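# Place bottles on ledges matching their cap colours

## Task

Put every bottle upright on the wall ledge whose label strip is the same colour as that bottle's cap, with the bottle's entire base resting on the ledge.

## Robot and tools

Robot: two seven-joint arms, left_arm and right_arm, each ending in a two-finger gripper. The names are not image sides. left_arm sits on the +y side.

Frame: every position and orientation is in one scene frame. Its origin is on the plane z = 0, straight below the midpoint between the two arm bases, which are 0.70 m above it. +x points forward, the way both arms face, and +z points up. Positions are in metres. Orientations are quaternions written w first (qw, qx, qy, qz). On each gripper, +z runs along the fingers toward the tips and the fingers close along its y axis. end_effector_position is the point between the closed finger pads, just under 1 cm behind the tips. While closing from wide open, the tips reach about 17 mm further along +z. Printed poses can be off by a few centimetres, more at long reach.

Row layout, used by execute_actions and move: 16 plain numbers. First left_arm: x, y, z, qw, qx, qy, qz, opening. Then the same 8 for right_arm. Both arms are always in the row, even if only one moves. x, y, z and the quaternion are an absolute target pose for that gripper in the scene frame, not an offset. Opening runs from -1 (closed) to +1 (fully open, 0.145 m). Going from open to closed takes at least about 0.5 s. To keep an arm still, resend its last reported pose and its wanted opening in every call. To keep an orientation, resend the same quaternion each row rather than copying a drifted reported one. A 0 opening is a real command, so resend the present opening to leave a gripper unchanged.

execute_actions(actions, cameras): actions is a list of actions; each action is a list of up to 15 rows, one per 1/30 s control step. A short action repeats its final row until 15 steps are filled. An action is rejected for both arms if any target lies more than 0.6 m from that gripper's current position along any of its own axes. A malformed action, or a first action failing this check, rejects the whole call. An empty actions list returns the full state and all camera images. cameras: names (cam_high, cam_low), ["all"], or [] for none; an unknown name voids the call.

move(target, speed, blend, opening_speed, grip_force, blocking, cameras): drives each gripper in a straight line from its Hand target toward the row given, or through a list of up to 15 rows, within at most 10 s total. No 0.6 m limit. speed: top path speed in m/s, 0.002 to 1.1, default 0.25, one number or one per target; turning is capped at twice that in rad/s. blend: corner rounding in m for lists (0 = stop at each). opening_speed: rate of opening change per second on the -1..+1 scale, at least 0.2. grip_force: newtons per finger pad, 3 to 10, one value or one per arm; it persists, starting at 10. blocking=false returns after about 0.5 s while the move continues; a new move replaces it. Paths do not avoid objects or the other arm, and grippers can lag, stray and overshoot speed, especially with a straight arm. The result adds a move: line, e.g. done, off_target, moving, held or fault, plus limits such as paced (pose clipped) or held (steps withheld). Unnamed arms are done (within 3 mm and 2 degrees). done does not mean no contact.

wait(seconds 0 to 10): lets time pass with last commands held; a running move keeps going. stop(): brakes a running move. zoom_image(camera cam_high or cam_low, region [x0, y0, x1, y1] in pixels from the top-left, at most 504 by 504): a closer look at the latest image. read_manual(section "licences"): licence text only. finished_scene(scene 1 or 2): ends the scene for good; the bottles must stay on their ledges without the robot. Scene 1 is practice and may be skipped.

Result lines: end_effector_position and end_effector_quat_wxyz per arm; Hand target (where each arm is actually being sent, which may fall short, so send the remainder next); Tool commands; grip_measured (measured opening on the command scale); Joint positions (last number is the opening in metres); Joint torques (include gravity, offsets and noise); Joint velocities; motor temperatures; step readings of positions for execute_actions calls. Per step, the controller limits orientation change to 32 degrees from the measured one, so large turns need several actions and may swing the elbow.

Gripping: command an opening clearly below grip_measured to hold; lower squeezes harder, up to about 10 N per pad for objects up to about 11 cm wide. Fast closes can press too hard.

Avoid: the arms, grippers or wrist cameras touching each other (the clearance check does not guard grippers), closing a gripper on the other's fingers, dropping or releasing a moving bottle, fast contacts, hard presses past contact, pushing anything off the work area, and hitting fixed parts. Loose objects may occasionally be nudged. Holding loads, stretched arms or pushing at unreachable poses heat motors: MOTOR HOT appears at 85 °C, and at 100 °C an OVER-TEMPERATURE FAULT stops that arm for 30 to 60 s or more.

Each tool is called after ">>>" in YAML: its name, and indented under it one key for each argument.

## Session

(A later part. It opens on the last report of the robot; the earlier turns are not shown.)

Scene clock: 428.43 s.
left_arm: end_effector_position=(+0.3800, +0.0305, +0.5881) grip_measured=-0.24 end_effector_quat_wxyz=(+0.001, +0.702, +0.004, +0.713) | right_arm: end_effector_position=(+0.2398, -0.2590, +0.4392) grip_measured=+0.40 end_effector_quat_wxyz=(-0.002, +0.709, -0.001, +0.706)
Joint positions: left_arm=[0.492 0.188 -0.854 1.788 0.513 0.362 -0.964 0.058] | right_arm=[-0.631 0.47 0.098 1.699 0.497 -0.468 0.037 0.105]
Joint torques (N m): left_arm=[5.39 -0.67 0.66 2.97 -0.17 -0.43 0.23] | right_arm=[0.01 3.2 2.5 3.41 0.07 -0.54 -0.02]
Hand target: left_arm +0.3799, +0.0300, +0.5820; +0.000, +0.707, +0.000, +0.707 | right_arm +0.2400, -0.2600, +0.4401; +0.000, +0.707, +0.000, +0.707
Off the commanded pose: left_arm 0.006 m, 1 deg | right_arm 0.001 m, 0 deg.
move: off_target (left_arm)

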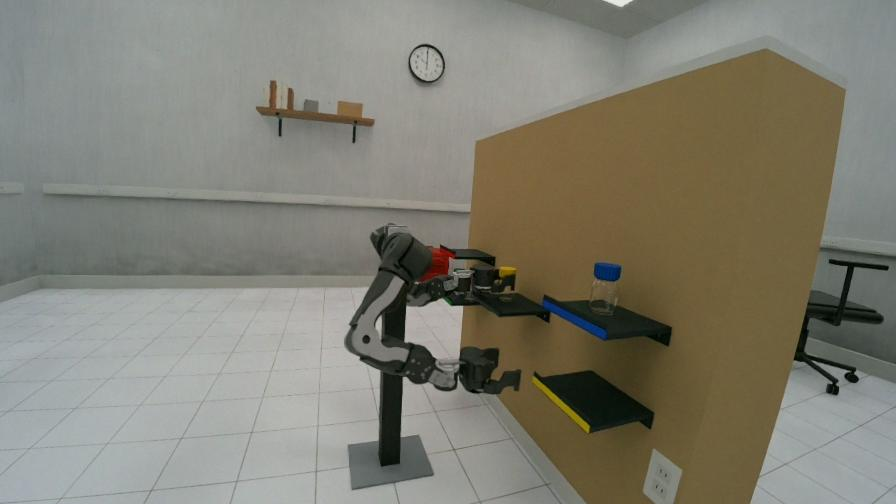

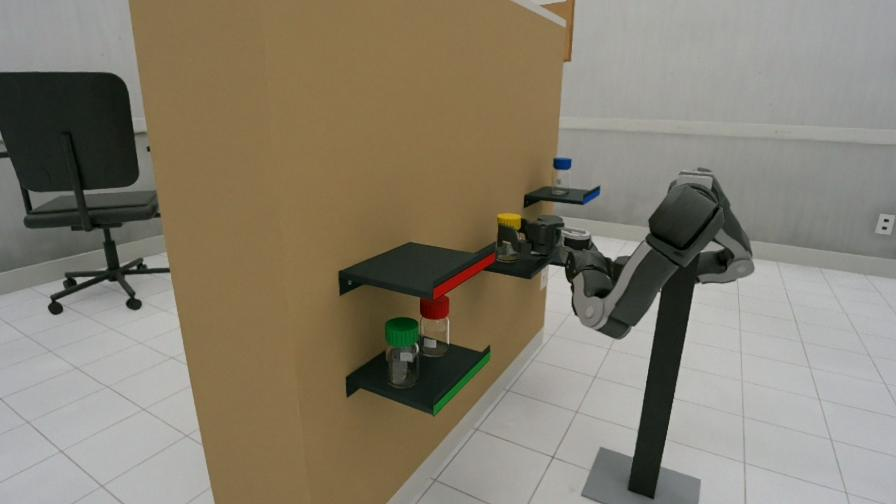

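>>> move:
  target:
    - [0.38,0.030,0.587,0,0.7071,0,0.7071,-0.7,0.24,-0.26,0.44,0,0.7071,0,0.7071,0.4]
    - [0.38,0.030,0.587,0,0.7071,0,0.7071,0.25,0.24,-0.26,0.44,0,0.7071,0,0.7071,0.4]
    - [0.285,0.06,0.60,0,0.7071,0,0.7071,0.25,0.24,-0.26,0.44,0,0.7071,0,0.7071,0.4]
    - [0.25,0.16,0.60,0,0.7071,0,0.7071,0.25,0.24,-0.26,0.44,0,0.7071,0,0.7071,0.4]
    - [0.245,0.352,0.505,0,0.7071,0,0.7071,0.25,0.24,-0.12,0.50,0,0.7071,0,0.7071,0.4]
  speed: [0.04,0.05,0.12,0.14,0.16]
  opening_speed: 0.6
  blend: [0,0,0.01,0.02,0]
  cameras: ["all"]

>>> zoom_image:
  camera: "cam_high"
  region: [430, 220, 570, 320]

>>> zoom_image:
  camera: "cam_low"
  region: [380, 180, 600, 400]

Scene clock: 451.07 s.
left_arm: end_effector_position=(+0.2460, +0.3512, +0.5054) grip_measured=+0.25 end_effector_quat_wxyz=(-0.019, +0.789, -0.004, +0.614) | right_arm: end_effector_position=(+0.2400, -0.1191, +0.5001) grip_measured=+0.40 end_effector_quat_wxyz=(-0.003, +0.706, +0.001, +0.708)
Joint positions: left_arm=[0.518 1.753 -1.564 1.858 1.424 -0.788 -0.204 0.094] | right_arm=[-0.646 0.081 -0.232 2.116 -0.074 -0.104 -0.237 0.105]
Joint torques (N m): left_arm=[2.57 6.9 1.17 0.49 0.1 -0.64 0.23] | right_arm=[-0.25 -0.51 -0.12 4.7 -0.08 -0.32 -0.07]
Hand target: left_arm +0.2454, +0.3519, +0.5052; -0.019, +0.789, -0.005, +0.614 | right_arm +0.2400, -0.1200, +0.5000; +0.000, +0.707, +0.000, +0.707
Off the commanded pose: left_arm 0.001 m, 14 deg | right_arm 0.001 m, 0 deg.
joint read past its limit (left arm) — joint 6 (wrist pitch), lower limit.
joint sent to its limit (left arm) — joint 3 (upper arm roll), lower limit; joint 6 (wrist pitch), lower limit. The joint targets are off in orientation, not in position.
move: off_target (left_arm)

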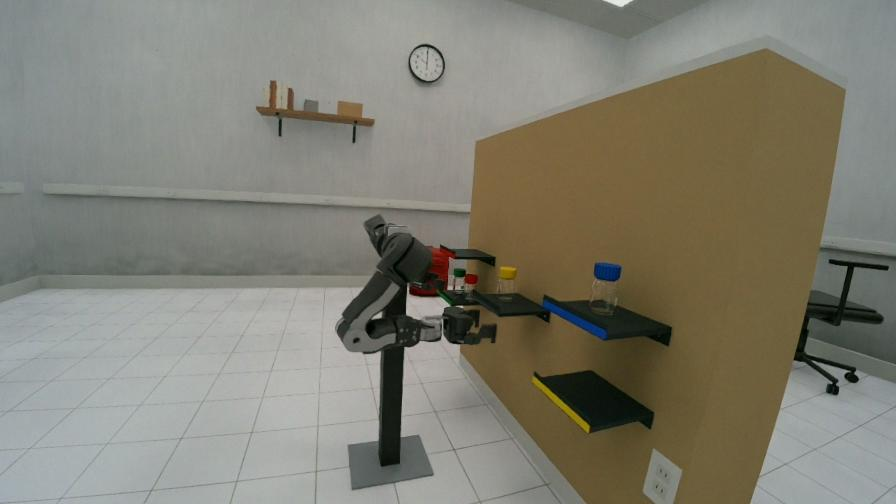

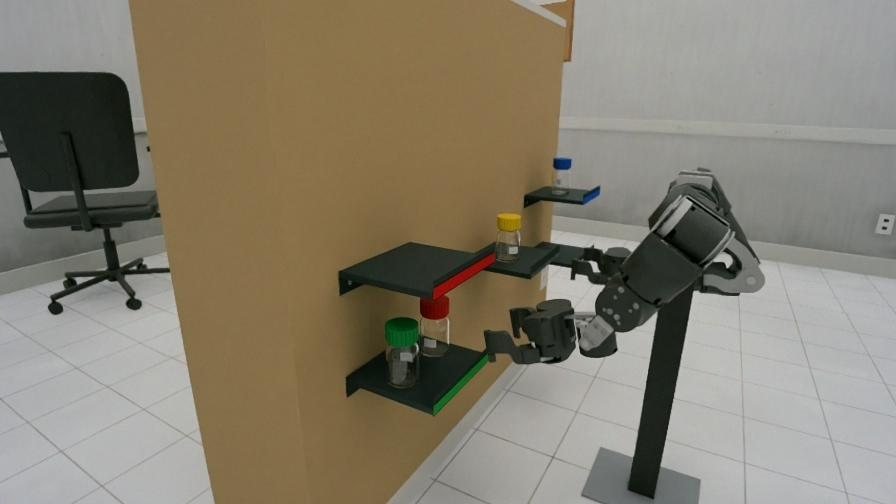

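Scaled by 3.600 from the camera's 896x504 image, which has a finer 1280x720 frame.

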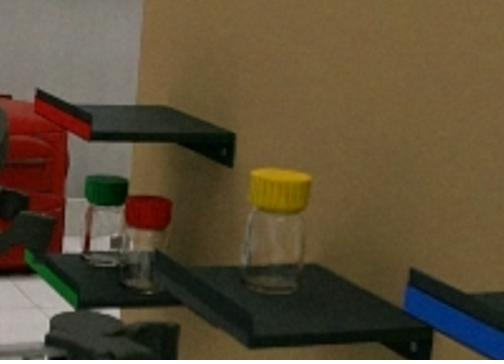

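Scaled by 2.291 from the camera's 896x504 image, which has a finer 1280x720 frame.

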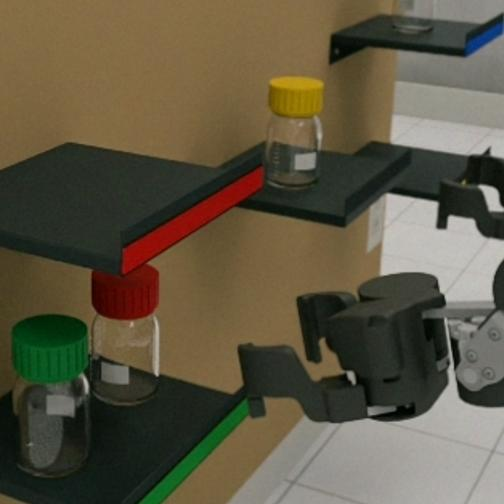

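>>> move:
  target:
    - [0.25,0.352,0.503,0,0.7071,0,0.7071,0.25,0.25,-0.03,0.60,0,0.7071,0,0.7071,0.5]
    - [0.386,0.353,0.503,0,0.7071,0,0.7071,0.25,0.275,0.05,0.625,0,0.7071,0,0.7071,0.5]
    - [0.386,0.353,0.503,0,0.7071,0,0.7071,0.25,0.33,0.066,0.612,0,0.7071,0,0.7071,0.5]
  speed: [0.12,0.12,0.1]
  blend: [0.01,0.01,0]
  cameras: ["all"]

>>> zoom_image:
  camera: "cam_high"
  region: [430, 220, 570, 320]

>>> zoom_image:
  camera: "cam_low"
  region: [360, 190, 580, 390]

Scene clock: 475.00 s.
left_arm: end_effector_position=(+0.3859, +0.3551, +0.5054) grip_measured=+0.25 end_effector_quat_wxyz=(-0.003, +0.705, +0.002, +0.709) | right_arm: end_effector_position=(+0.3299, +0.0653, +0.6124) grip_measured=+0.50 end_effector_quat_wxyz=(+0.003, +0.707, +0.000, +0.708)
Joint positions: left_arm=[0.611 1.191 -1.209 1.232 1.424 -0.627 -0.031 0.094] | right_arm=[0.525 -0.178 -1.075 1.697 0.429 0.5 -1.263 0.112]
Joint torques (N m): left_arm=[6.13 5.02 2.37 0.69 0.12 -0.53 0.23] | right_arm=[4.36 -3.89 1.31 3.51 -0.34 -0.23 0.12]
Hand target: left_arm +0.3860, +0.3531, +0.5031; +0.000, +0.707, +0.000, +0.707 | right_arm +0.3300, +0.0660, +0.6120; +0.000, +0.707, +0.000, +0.707
Off the commanded pose: left_arm 0.003 m, 1 deg | right_arm 0.001 m, 0 deg.
joint read past its limit (right arm) — joint 2 (shoulder roll), lower limit.
move: done

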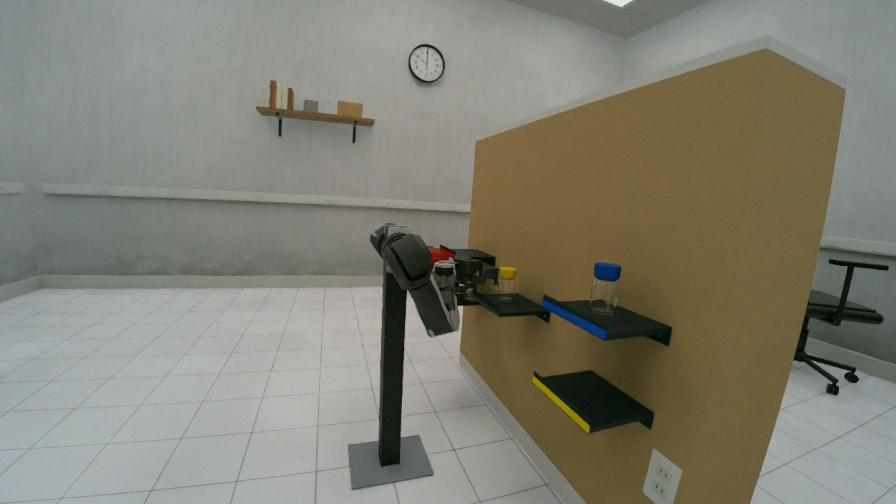

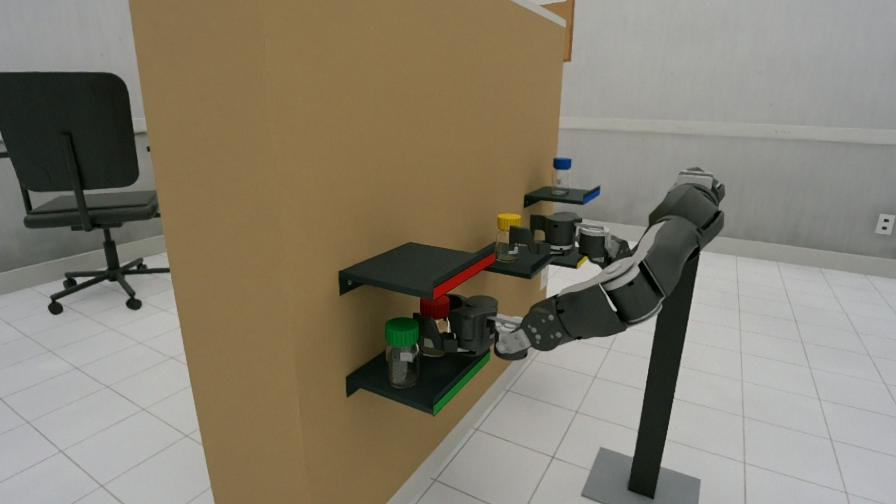

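Scaled by 3.600 from the camera's 896x504 image, which has a finer 1280x720 frame.

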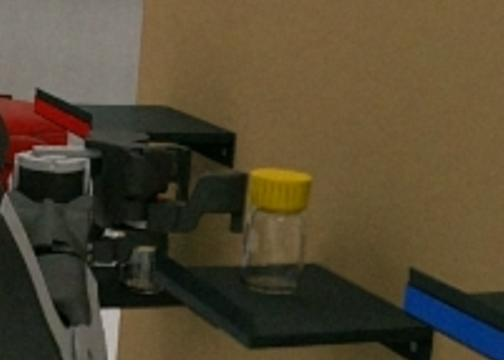

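Scaled by 2.291 from the camera's 896x504 image, which has a finer 1280x720 frame.

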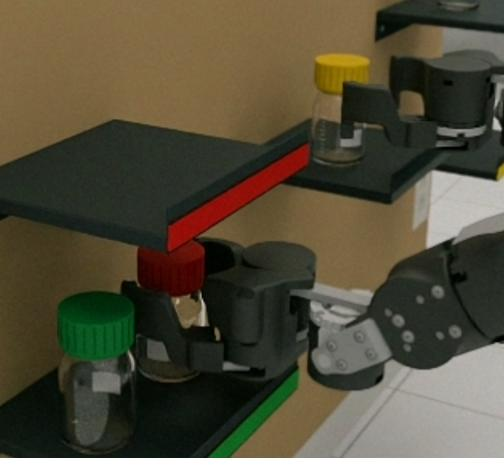

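>>> move:
  target:
    - [0.388,0.353,0.502,0,0.7071,0,0.7071,0.25,0.382,0.064,0.61,0,0.7071,0,0.7071,0.5]
    - [0.388,0.353,0.502,0,0.7071,0,0.7071,-0.7,0.382,0.063,0.61,0,0.7071,0,0.7071,-0.7]
    - [0.388,0.353,0.538,0,0.7071,0,0.7071,-0.7,0.382,0.063,0.665,0,0.7071,0,0.7071,-0.7]
    - [0.25,0.353,0.538,0,0.7071,0,0.7071,-0.7,0.265,0.03,0.668,0,0.7071,0,0.7071,-0.7]
  speed: [0.1,0.1,0.08,0.12]
  opening_speed: 0.8
  blend: [0,0,0.004,0]
  cameras: ["all"]

>>> zoom_image:
  camera: "cam_high"
  region: [430, 200, 570, 320]

>>> zoom_image:
  camera: "cam_low"
  region: [360, 150, 620, 390]

Scene clock: 506.13 s.
left_arm: end_effector_position=(+0.2503, +0.3541, +0.5384) grip_measured=-0.25 end_effector_quat_wxyz=(-0.010, +0.768, -0.001, +0.640) | right_arm: end_effector_position=(+0.2650, +0.0309, +0.6680) grip_measured=-0.70 end_effector_quat_wxyz=(-0.014, +0.697, -0.005, +0.717)
Joint positions: left_arm=[0.599 1.84 -1.563 1.904 1.487 -0.781 -0.121 0.057] | right_arm=[0.513 -0.152 -1.165 2.129 0.575 0.782 -1.562 0.023]
Joint torques (N m): left_arm=[2.33 5.42 1.29 0.44 0.12 -0.88 0.26] | right_arm=[3.52 -3.15 1.02 2.32 -0.43 0.17 -0.13]
Hand target: left_arm +0.2503, +0.3529, +0.5383; -0.007, +0.766, -0.002, +0.642 | right_arm +0.2652, +0.0301, +0.6678; -0.010, +0.697, -0.005, +0.717
Off the commanded pose: left_arm 0.001 m, 10 deg | right_arm 0.001 m, 2 deg.
joint sent to its limit (left arm) — joint 3 (upper arm roll), lower limit; joint 6 (wrist pitch), lower limit. The joint targets are off in orientation, not in position.
joint sent to its limit (right arm) — joint 6 (wrist pitch), upper limit; joint 7 (wrist yaw), lower limit. The joint targets still meet the commanded pose.
move: off_target (left_arm)

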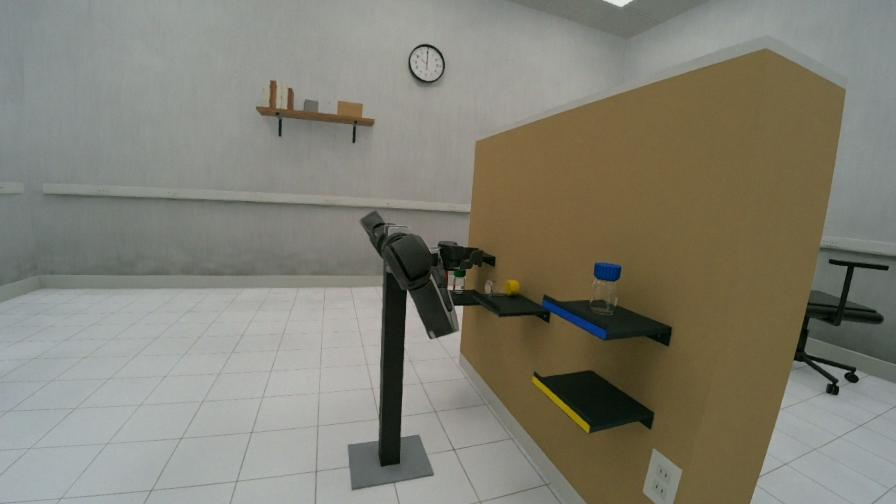

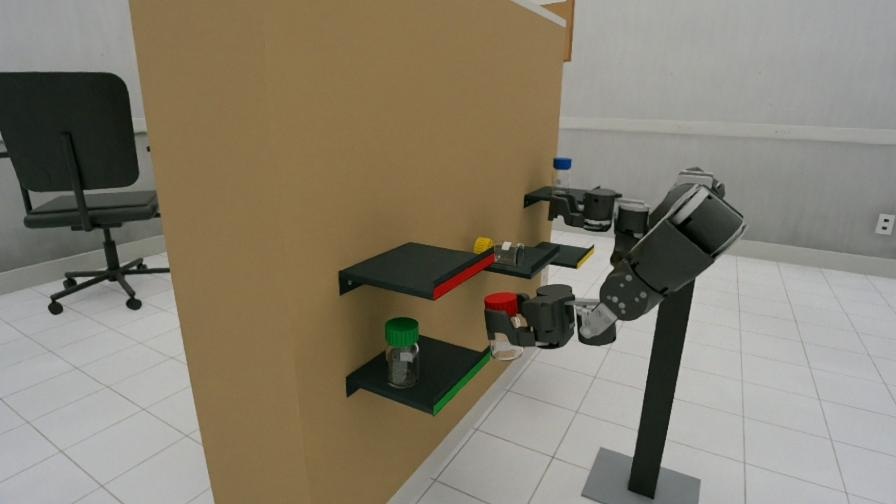

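Scaled by 3.600 from the camera's 896x504 image, which has a finer 1280x720 frame.

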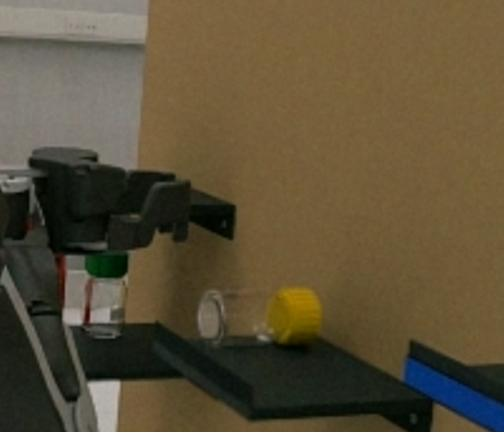

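Scaled by 1.938 from the camera's 896x504 image, which has a finer 1280x720 frame.

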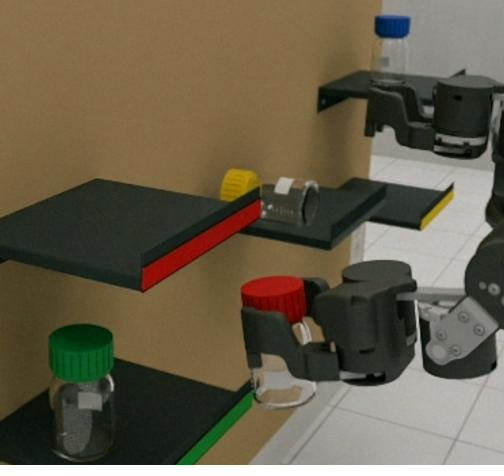

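>>> move:
  target:
    - [0.255,0.23,0.53,0,0.7071,0,0.7071,-0.7,0.25,0.00,0.65,0,0.7071,0,0.7071,-0.7]
    - [0.25,0.21,0.46,0,0.7071,0,0.7071,-0.7,0.24,-0.16,0.56,0,0.7071,0,0.7071,-0.7]
    - [0.24,0.30,0.48,0,0.7071,0,0.7071,-0.7,0.24,-0.26,0.44,0,0.7071,0,0.7071,0.4]
  speed: 0.14
  blend: [0.02,0.02,0]
  cameras: ["all"]

>>> zoom_image:
  camera: "cam_low"
  region: [400, 180, 620, 380]

>>> zoom_image:
  camera: "cam_high"
  region: [430, 220, 570, 320]

Scene clock: 557.20 s.
left_arm: end_effector_position=(+0.2397, +0.3001, +0.4784) grip_measured=-0.25 end_effector_quat_wxyz=(-0.002, +0.711, -0.001, +0.704) | right_arm: end_effector_position=(+0.2398, -0.2595, +0.4399) grip_measured=+0.40 end_effector_quat_wxyz=(+0.000, +0.708, +0.001, +0.706)
Joint positions: left_arm=[-0.806 1.145 -0.123 1.793 0.87 -0.78 -0.364 0.057] | right_arm=[-0.476 1.012 -0.525 1.7 0.641 -0.783 -0.554 0.105]
Joint torques (N m): left_arm=[1.33 3.63 2.35 2.59 -0.01 -0.87 0.23] | right_arm=[0.7 4 3.12 2.29 -0.07 -0.42 0.16]
Hand target: left_arm +0.2400, +0.3000, +0.4799; +0.000, +0.707, +0.000, +0.707 | right_arm +0.2400, -0.2600, +0.4400; +0.000, +0.707, +0.000, +0.707
Off the commanded pose: left_arm 0.002 m, 1 deg | right_arm 0.001 m, 0 deg.
joint sent to its limit (left arm) — joint 6 (wrist pitch), lower limit. The joint targets still meet the commanded pose.
joint sent to its limit (right arm) — joint 6 (wrist pitch), lower limit. The joint targets still meet the commanded pose.
move: done

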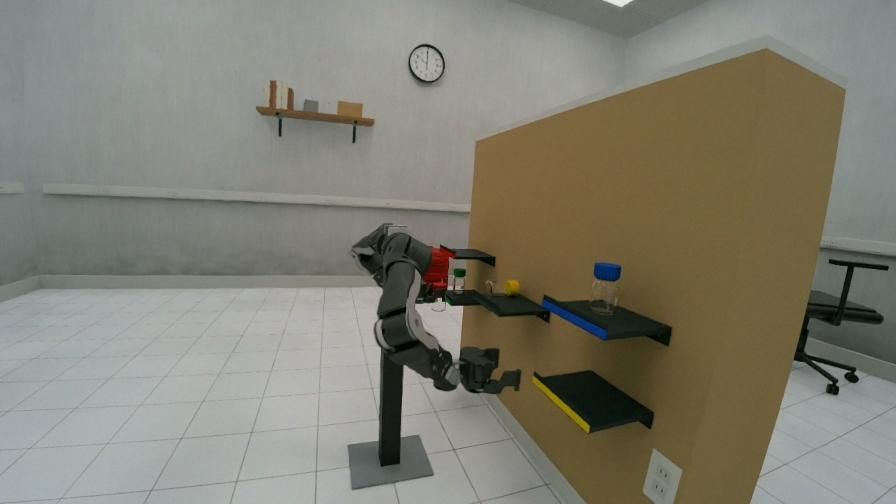

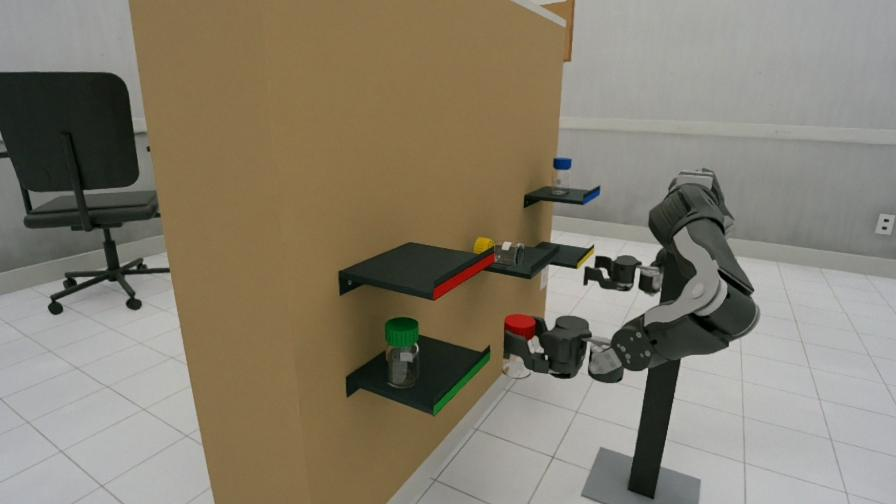

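Scaled by 2.291 from the camera's 896x504 image, which has a finer 1280x720 frame.

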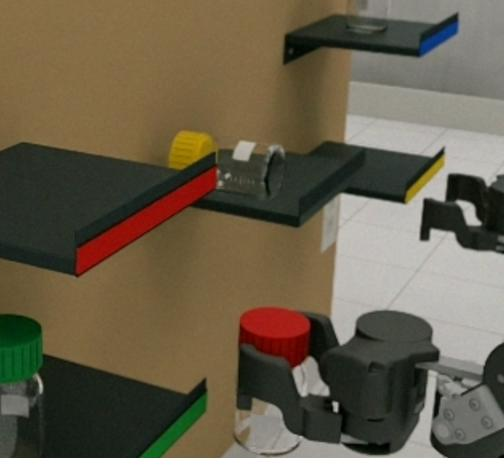

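Scaled by 3.600 from the camera's 896x504 image, which has a finer 1280x720 frame.

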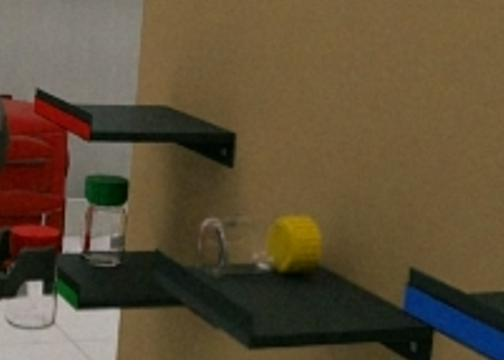

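>>> move:
  target:
    - [0.232,0.38,0.56,0,0.7071,0,0.7071,-0.7,0.24,-0.26,0.44,0,0.7071,0,0.7071,0.4]
    - [0.232,0.39,0.735,0,0.7071,0,0.7071,-0.7,0.24,-0.26,0.44,0,0.7071,0,0.7071,0.4]
    - [0.38,0.39,0.738,0,0.7071,0,0.7071,-0.7,0.24,-0.26,0.44,0,0.7071,0,0.7071,0.4]
    - [0.38,0.39,0.71,0,0.7071,0,0.7071,-0.7,0.24,-0.26,0.44,0,0.7071,0,0.7071,0.4]
  speed: [0.14,0.14,0.12,0.08]
  blend: [0.02,0.01,0.005,0]
  cameras: ["all"]

>>> zoom_image:
  camera: "cam_low"
  region: [320, 140, 560, 340]

Scene clock: 572.77 s.
left_arm: end_effector_position=(+0.3804, +0.3890, +0.7079) grip_measured=-0.25 end_effector_quat_wxyz=(+0.001, +0.711, -0.002, +0.703) | right_arm: end_effector_position=(+0.2398, -0.2595, +0.4399) grip_measured=+0.40 end_effector_quat_wxyz=(+0.000, +0.708, +0.001, +0.706)
Joint positions: left_arm=[-1.217 1.581 1.275 1.486 1.567 0.07 0.08 0.057] | right_arm=[-0.476 1.012 -0.525 1.7 0.641 -0.783 -0.554 0.105]
Joint torques (N m): left_arm=[5.37 2.91 3.74 0.25 0.26 -0.97 -0.03] | right_arm=[0.73 4.15 3.08 2.24 -0.05 -0.42 0.18]
Hand target: left_arm +0.3800, +0.3900, +0.7100; +0.000, +0.707, +0.000, +0.707 | right_arm +0.2400, -0.2600, +0.4400; +0.000, +0.707, +0.000, +0.707
Off the commanded pose: left_arm 0.002 m, 1 deg | right_arm 0.001 m, 0 deg.
joint sent to its limit (right arm) — joint 6 (wrist pitch), lower limit. The joint targets still meet the commanded pose.
move: done

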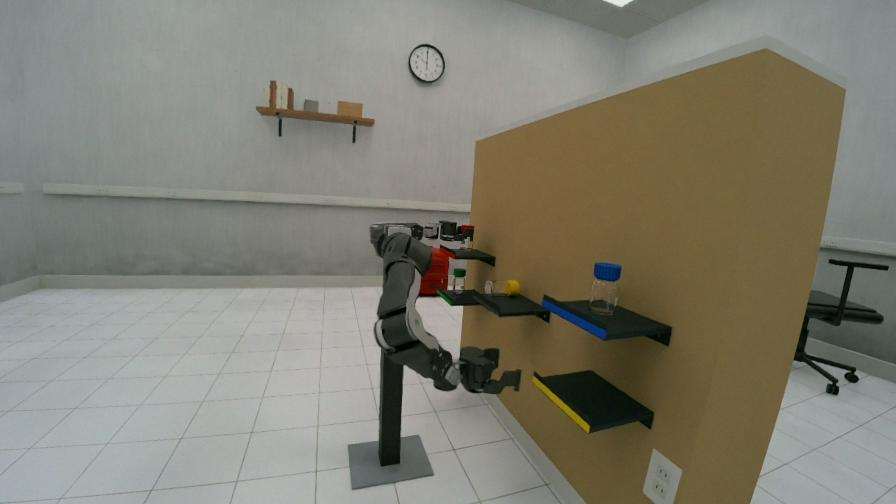

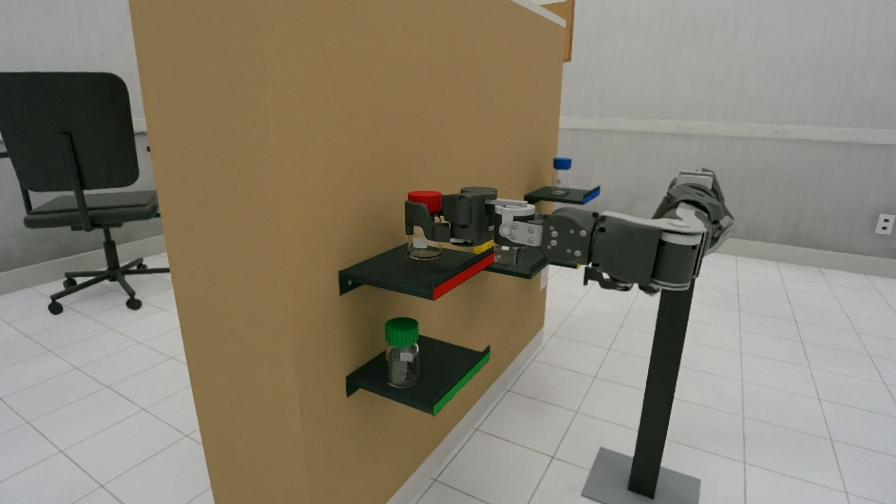

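Scaled by 2.100 from the camera's 896x504 image, which has a finer 1280x720 frame.

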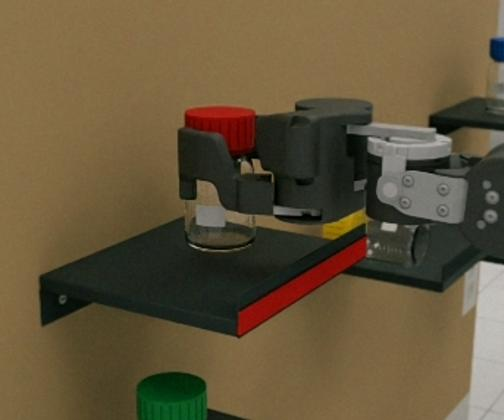

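>>> move:
  target: [0.38,0.39,0.680,0,0.7071,0,0.7071,-0.7,0.24,-0.26,0.44,0,0.7071,0,0.7071,0.4]
  speed: 0.025
  cameras: ["cam_low"]

>>> zoom_image:
  camera: "cam_low"
  region: [320, 140, 560, 340]

Scene clock: 581.07 s.
left_arm: end_effector_position=(+0.3801, +0.3891, +0.6943) grip_measured=-0.25 end_effector_quat_wxyz=(+0.002, +0.688, -0.001, +0.726) | right_arm: end_effector_position=(+0.2398, -0.2595, +0.4399) grip_measured=+0.40 end_effector_quat_wxyz=(+0.000, +0.708, +0.001, +0.706)
Joint positions: left_arm=[-1.31 1.579 1.257 1.487 1.582 -0.106 0.079 0.057] | right_arm=[-0.476 1.012 -0.525 1.7 0.641 -0.783 -0.554 0.105]
Joint torques (N m): left_arm=[2.23 2.15 1.35 0.25 0.09 0.24 0.01] | right_arm=[0.8 4.13 3.11 2.17 -0.05 -0.43 0.18]
Hand target: left_arm +0.3796, +0.3900, +0.6801; +0.000, +0.707, +0.000, +0.707 | right_arm +0.2400, -0.2600, +0.4400; +0.000, +0.707, +0.000, +0.707
Off the commanded pose: left_arm 0.014 m, 3 deg | right_arm 0.001 m, 0 deg.
joint sent to its limit (right arm) — joint 6 (wrist pitch), lower limit. The joint targets still meet the commanded pose.
move: off_target (left_arm)
Images, in order (width x height): cam_low 896x504.

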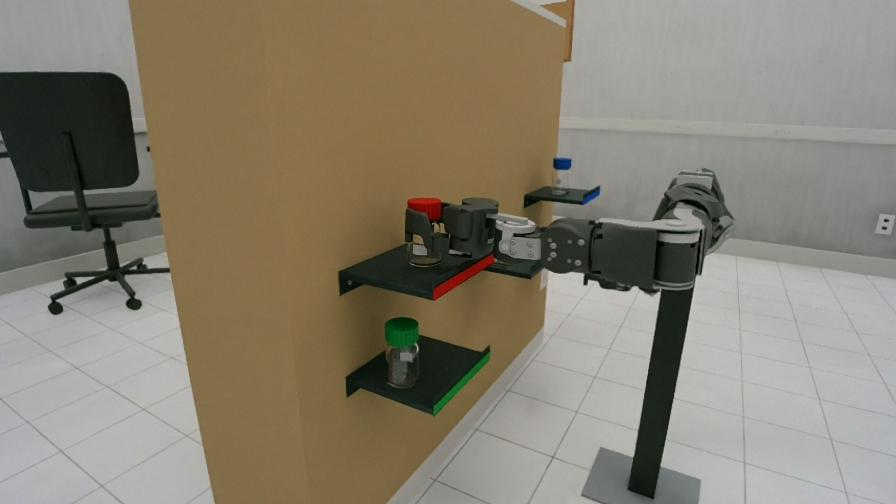

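Scaled by 2.100 from the camera's 896x504 image, which has a finer 1280x720 frame.

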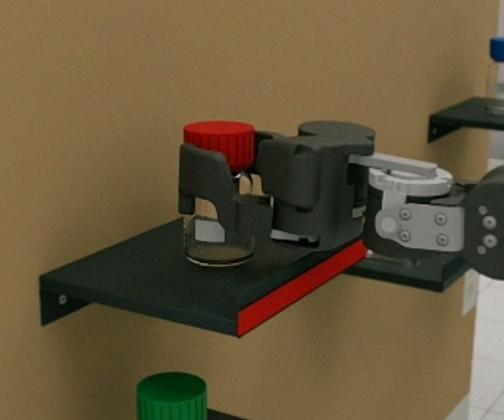

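>>> move:
  target:
    - [0.38,0.39,0.692,0,0.7071,0,0.7071,-0.7,0.24,-0.26,0.44,0,0.7071,0,0.7071,0.4]
    - [0.38,0.39,0.692,0,0.7071,0,0.7071,0.25,0.24,-0.26,0.44,0,0.7071,0,0.7071,0.4]
    - [0.24,0.385,0.70,0,0.7071,0,0.7071,0.25,0.24,-0.26,0.44,0,0.7071,0,0.7071,0.4]
    - [0.235,0.30,0.56,0,0.7071,0,0.7071,0.25,0.24,-0.26,0.44,0,0.7071,0,0.7071,0.4]
    - [0.25,0.20,0.52,0,0.7071,0,0.7071,0.4,0.24,-0.26,0.44,0,0.7071,0,0.7071,0.4]
  speed: [0.05,0.05,0.12,0.16,0.16]
  opening_speed: 0.7
  blend: [0,0,0.01,0.02,0]
  cameras: ["all"]

Scene clock: 618.03 s.
left_arm: end_effector_position=(+0.2498, +0.1979, +0.5221) grip_measured=+0.40 end_effector_quat_wxyz=(+0.005, +0.705, -0.002, +0.709) | right_arm: end_effector_position=(+0.2398, -0.2595, +0.4399) grip_measured=+0.40 end_effector_quat_wxyz=(+0.000, +0.708, +0.001, +0.706)
Joint positions: left_arm=[-0.66 0.668 -0.097 2.184 0.452 -0.189 -0.43 0.105] | right_arm=[-0.476 1.012 -0.525 1.7 0.641 -0.783 -0.554 0.105]
Joint torques (N m): left_arm=[0.86 2.15 1.2 3.82 -0.11 -0.5 -0.04] | right_arm=[0.62 3.97 3.06 2.14 -0.06 -0.43 0.15]
Hand target: left_arm +0.2500, +0.1999, +0.5200; +0.000, +0.707, +0.000, +0.707 | right_arm +0.2400, -0.2600, +0.4400; +0.000, +0.707, +0.000, +0.707
Off the commanded pose: left_arm 0.003 m, 1 deg | right_arm 0.001 m, 0 deg.
joint sent to its limit (right arm) — joint 6 (wrist pitch), lower limit. The joint targets still meet the commanded pose.
move: done; target 2's new opening was sent with left_arm's hand 0.004 m and 1 deg from that target

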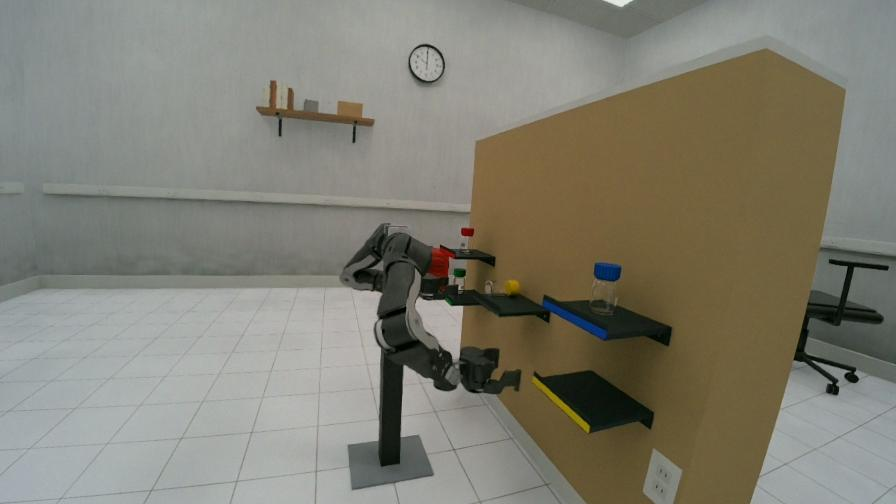

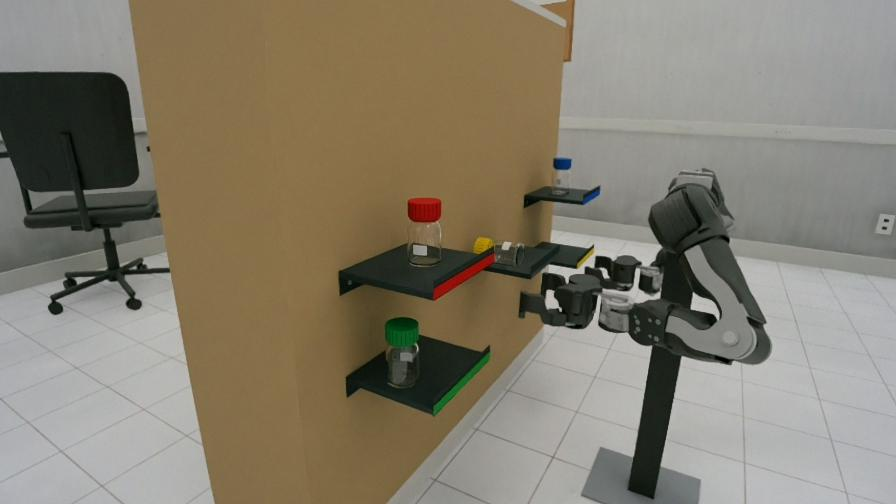

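>>> move:
  target:
    - [0.25,0.16,0.60,0,0.8191,0,0.5736,0.4,0.24,-0.26,0.44,0,0.7071,0,0.7071,0.4]
    - [0.29,0.10,0.66,0,0.9063,0,0.4226,0.4,0.24,-0.26,0.44,0,0.7071,0,0.7071,0.4]
    - [0.34,0.085,0.67,0,0.9659,0,0.2588,0.4,0.24,-0.26,0.44,0,0.7071,0,0.7071,0.4]
  speed: 0.14
  blend: [0.02,0.02,0]
  cameras: ["all"]

>>> zoom_image:
  camera: "cam_high"
  region: [430, 220, 570, 320]

>>> zoom_image:
  camera: "cam_low"
  region: [440, 160, 640, 300]

Scene clock: 636.63 s.
left_arm: end_effector_position=(+0.3399, +0.0843, +0.6700) grip_measured=+0.40 end_effector_quat_wxyz=(+0.066, +0.797, +0.038, +0.599) | right_arm: end_effector_position=(+0.2398, -0.2595, +0.4399) grip_measured=+0.40 end_effector_quat_wxyz=(+0.000, +0.708, +0.001, +0.706)
Joint positions: left_arm=[0.767 0.328 -0.572 2.221 1.584 0.782 -1.577 0.105] | right_arm=[-0.476 1.012 -0.525 1.7 0.641 -0.783 -0.554 0.105]
Joint torques (N m): left_arm=[7.03 -0.04 1.7 1.52 -0.14 -0.02 0.07] | right_arm=[0.65 3.92 3.07 2.24 -0.06 -0.44 0.14]
Hand target: left_arm +0.3402, +0.0849, +0.6697; +0.065, +0.798, +0.040, +0.598 | right_arm +0.2400, -0.2600, +0.4400; +0.000, +0.707, +0.000, +0.707
Off the commanded pose: left_arm 0.001 m, 45 deg; orientation clipped | right_arm 0.001 m, 0 deg.
joint sent to its limit (left arm) — joint 5 (forearm roll), upper limit; joint 6 (wrist pitch), upper limit; joint 7 (wrist yaw), lower limit. The joint targets are off in orientation, not in position.
joint sent to its limit (right arm) — joint 6 (wrist pitch), lower limit. The joint targets still meet the commanded pose.
move: off_target (left_arm); limits=paced

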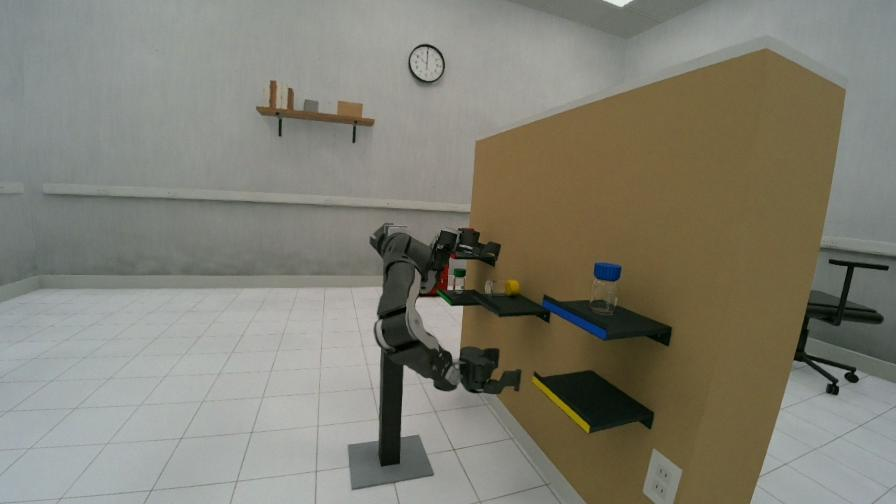

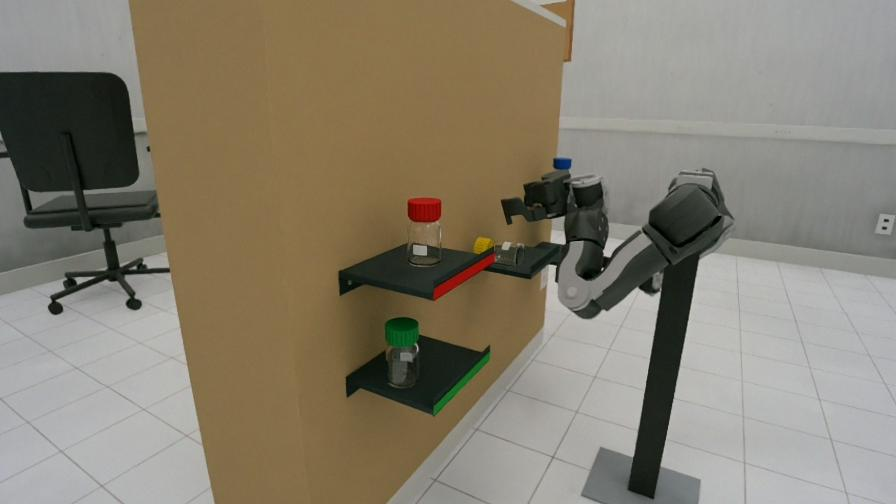

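Scaled by 3.600 from the camera's 896x504 image, which has a finer 1280x720 frame.

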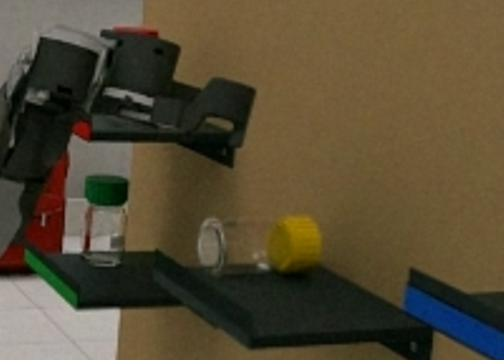

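Scaled by 2.520 from the camera's 896x504 image, which has a finer 1280x720 frame.

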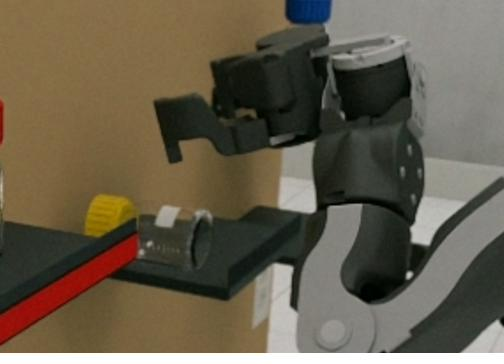

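>>> move:
  target:
    - [0.27,0.10,0.68,0,0.7071,0,0.7071,0.4,0.24,-0.26,0.44,0,0.7071,0,0.7071,0.4]
    - [0.25,0.10,0.78,0,0.3827,0,0.9239,0.4,0.24,-0.26,0.44,0,0.7071,0,0.7071,0.4]
    - [0.23,0.10,0.86,0,0.0872,0,0.9962,0.4,0.24,-0.26,0.44,0,0.7071,0,0.7071,0.4]
  speed: 0.2
  blend: [0.02,0.02,0]
  cameras: ["all"]

Scene clock: 774.37 s.
left_arm: end_effector_position=(+0.2300, +0.1009, +0.8603) grip_measured=+0.40 end_effector_quat_wxyz=(-0.001, +0.088, +0.002, +0.996) | right_arm: end_effector_position=(+0.2398, -0.2595, +0.4399) grip_measured=+0.40 end_effector_quat_wxyz=(+0.000, +0.708, +0.001, +0.706)
Joint positions: left_arm=[1.144 0.72 -1.085 2.152 0.079 -0.167 -1.201 0.105] | right_arm=[-0.476 1.012 -0.525 1.7 0.641 -0.783 -0.554 0.105]
Joint torques (N m): left_arm=[7.16 0.41 2.04 0.79 0.01 -0.13 0.1] | right_arm=[0.78 4.13 2.99 2.25 -0.05 -0.42 0.17]
Hand target: left_arm +0.2300, +0.1000, +0.8600; +0.000, +0.087, +0.000, +0.996 | right_arm +0.2400, -0.2600, +0.4400; +0.000, +0.707, +0.000, +0.707
Off the commanded pose: left_arm 0.001 m, 0 deg | right_arm 0.001 m, 0 deg.
joint sent to its limit (right arm) — joint 6 (wrist pitch), lower limit. The joint targets still meet the commanded pose.
move: done

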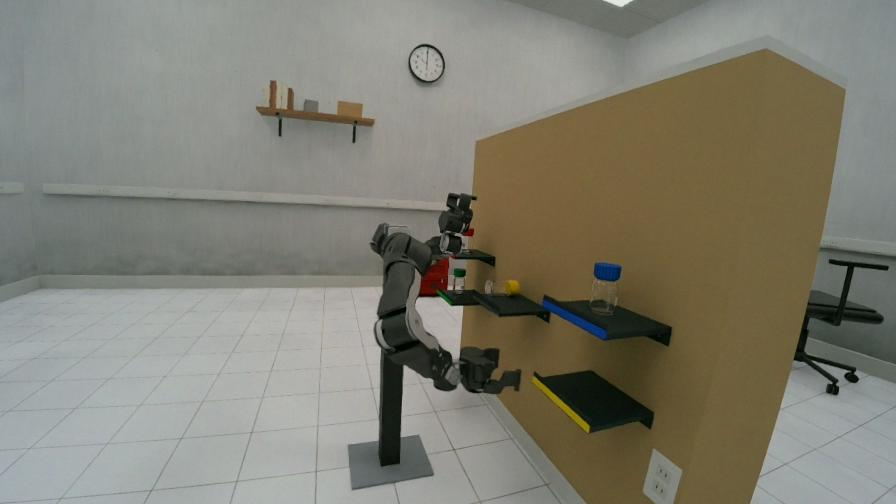

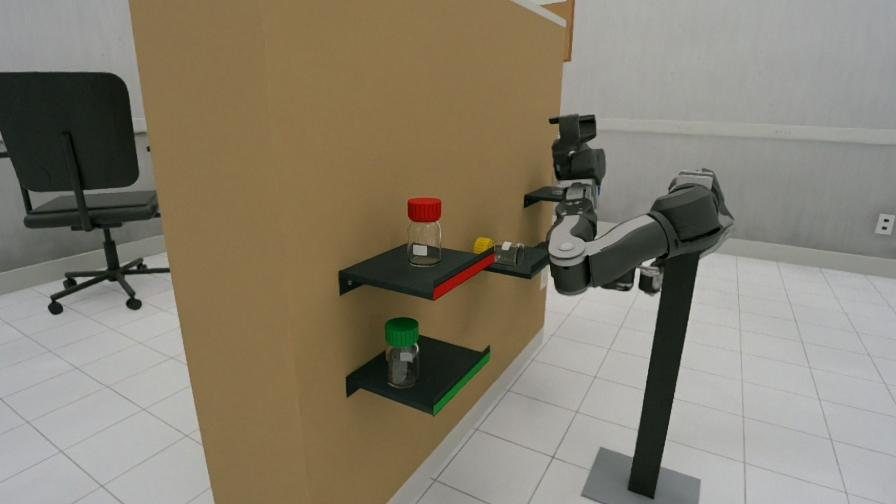

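>>> move:
  target:
    - [0.25,0.10,0.76,0,0.5,0,0.866,0.3,0.24,-0.26,0.44,0,0.7071,0,0.7071,0.4]
    - [0.26,0.09,0.62,0,0.7660,0,0.6428,0.3,0.24,-0.26,0.44,0,0.7071,0,0.7071,0.4]
    - [0.295,0.079,0.578,0,0.8191,0,0.5736,0.3,0.24,-0.26,0.44,0,0.7071,0,0.7071,0.4]
  speed: 0.16
  blend: [0.02,0.01,0]
  cameras: ["all"]

>>> zoom_image:
  camera: "cam_high"
  region: [430, 220, 570, 320]

>>> zoom_image:
  camera: "cam_low"
  region: [440, 180, 600, 300]

Scene clock: 805.50 s.
left_arm: end_effector_position=(+0.2946, +0.0798, +0.5785) grip_measured=+0.30 end_effector_quat_wxyz=(-0.001, +0.819, +0.002, +0.575) | right_arm: end_effector_position=(+0.2398, -0.2595, +0.4399) grip_measured=+0.40 end_effector_quat_wxyz=(+0.000, +0.708, +0.001, +0.706)
Joint positions: left_arm=[0.313 0.354 -0.741 2.332 1.052 0.781 -1.392 0.098] | right_arm=[-0.476 1.012 -0.525 1.7 0.641 -0.783 -0.554 0.105]
Joint torques (N m): left_arm=[5.13 -0.07 0.83 3.19 -0.19 -0.14 0.22] | right_arm=[0.75 3.89 3.06 2.26 -0.07 -0.44 0.17]
Hand target: left_arm +0.2950, +0.0790, +0.5779; +0.000, +0.819, +0.000, +0.574 | right_arm +0.2400, -0.2600, +0.4400; +0.000, +0.707, +0.000, +0.707
Off the commanded pose: left_arm 0.001 m, 0 deg | right_arm 0.001 m, 0 deg.
joint sent to its limit (right arm) — joint 6 (wrist pitch), lower limit. The joint targets still meet the commanded pose.
move: done

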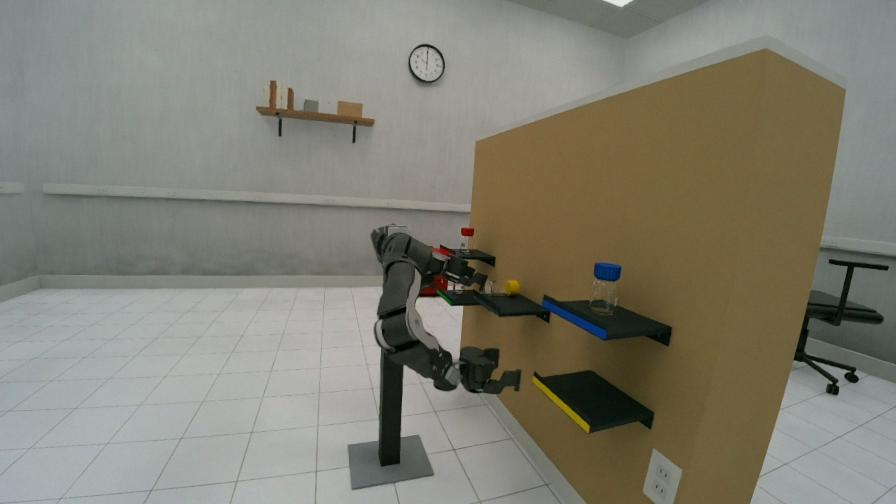

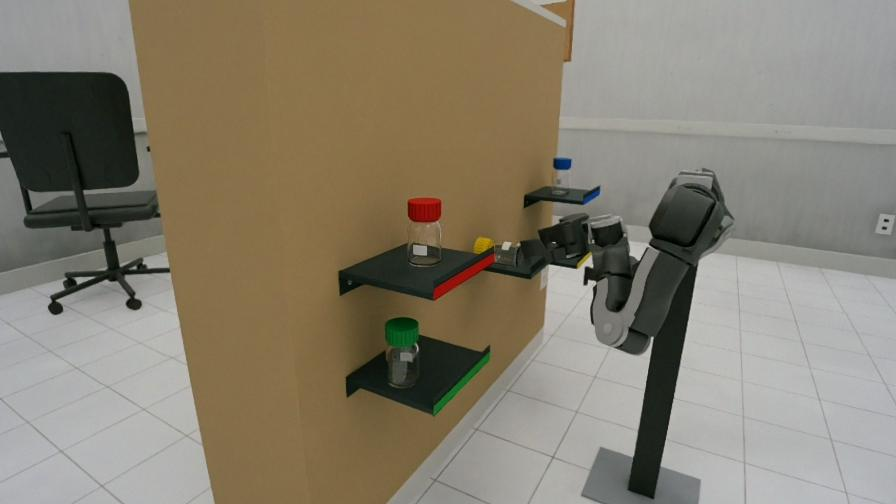

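Scaled by 3.600 from the camera's 896x504 image, which has a finer 1280x720 frame.

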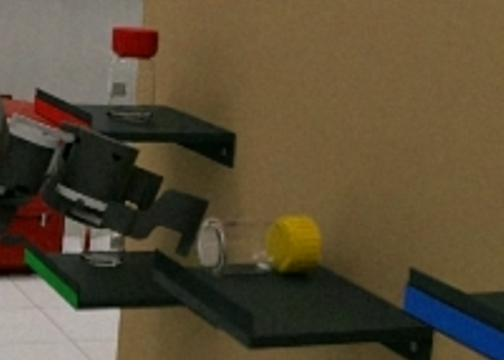

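Scaled by 3.150 from the camera's 896x504 image, which has a finer 1280x720 frame.

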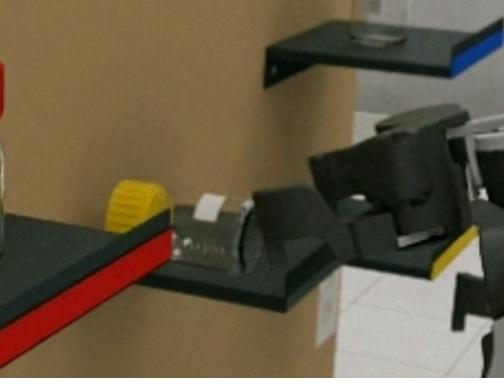

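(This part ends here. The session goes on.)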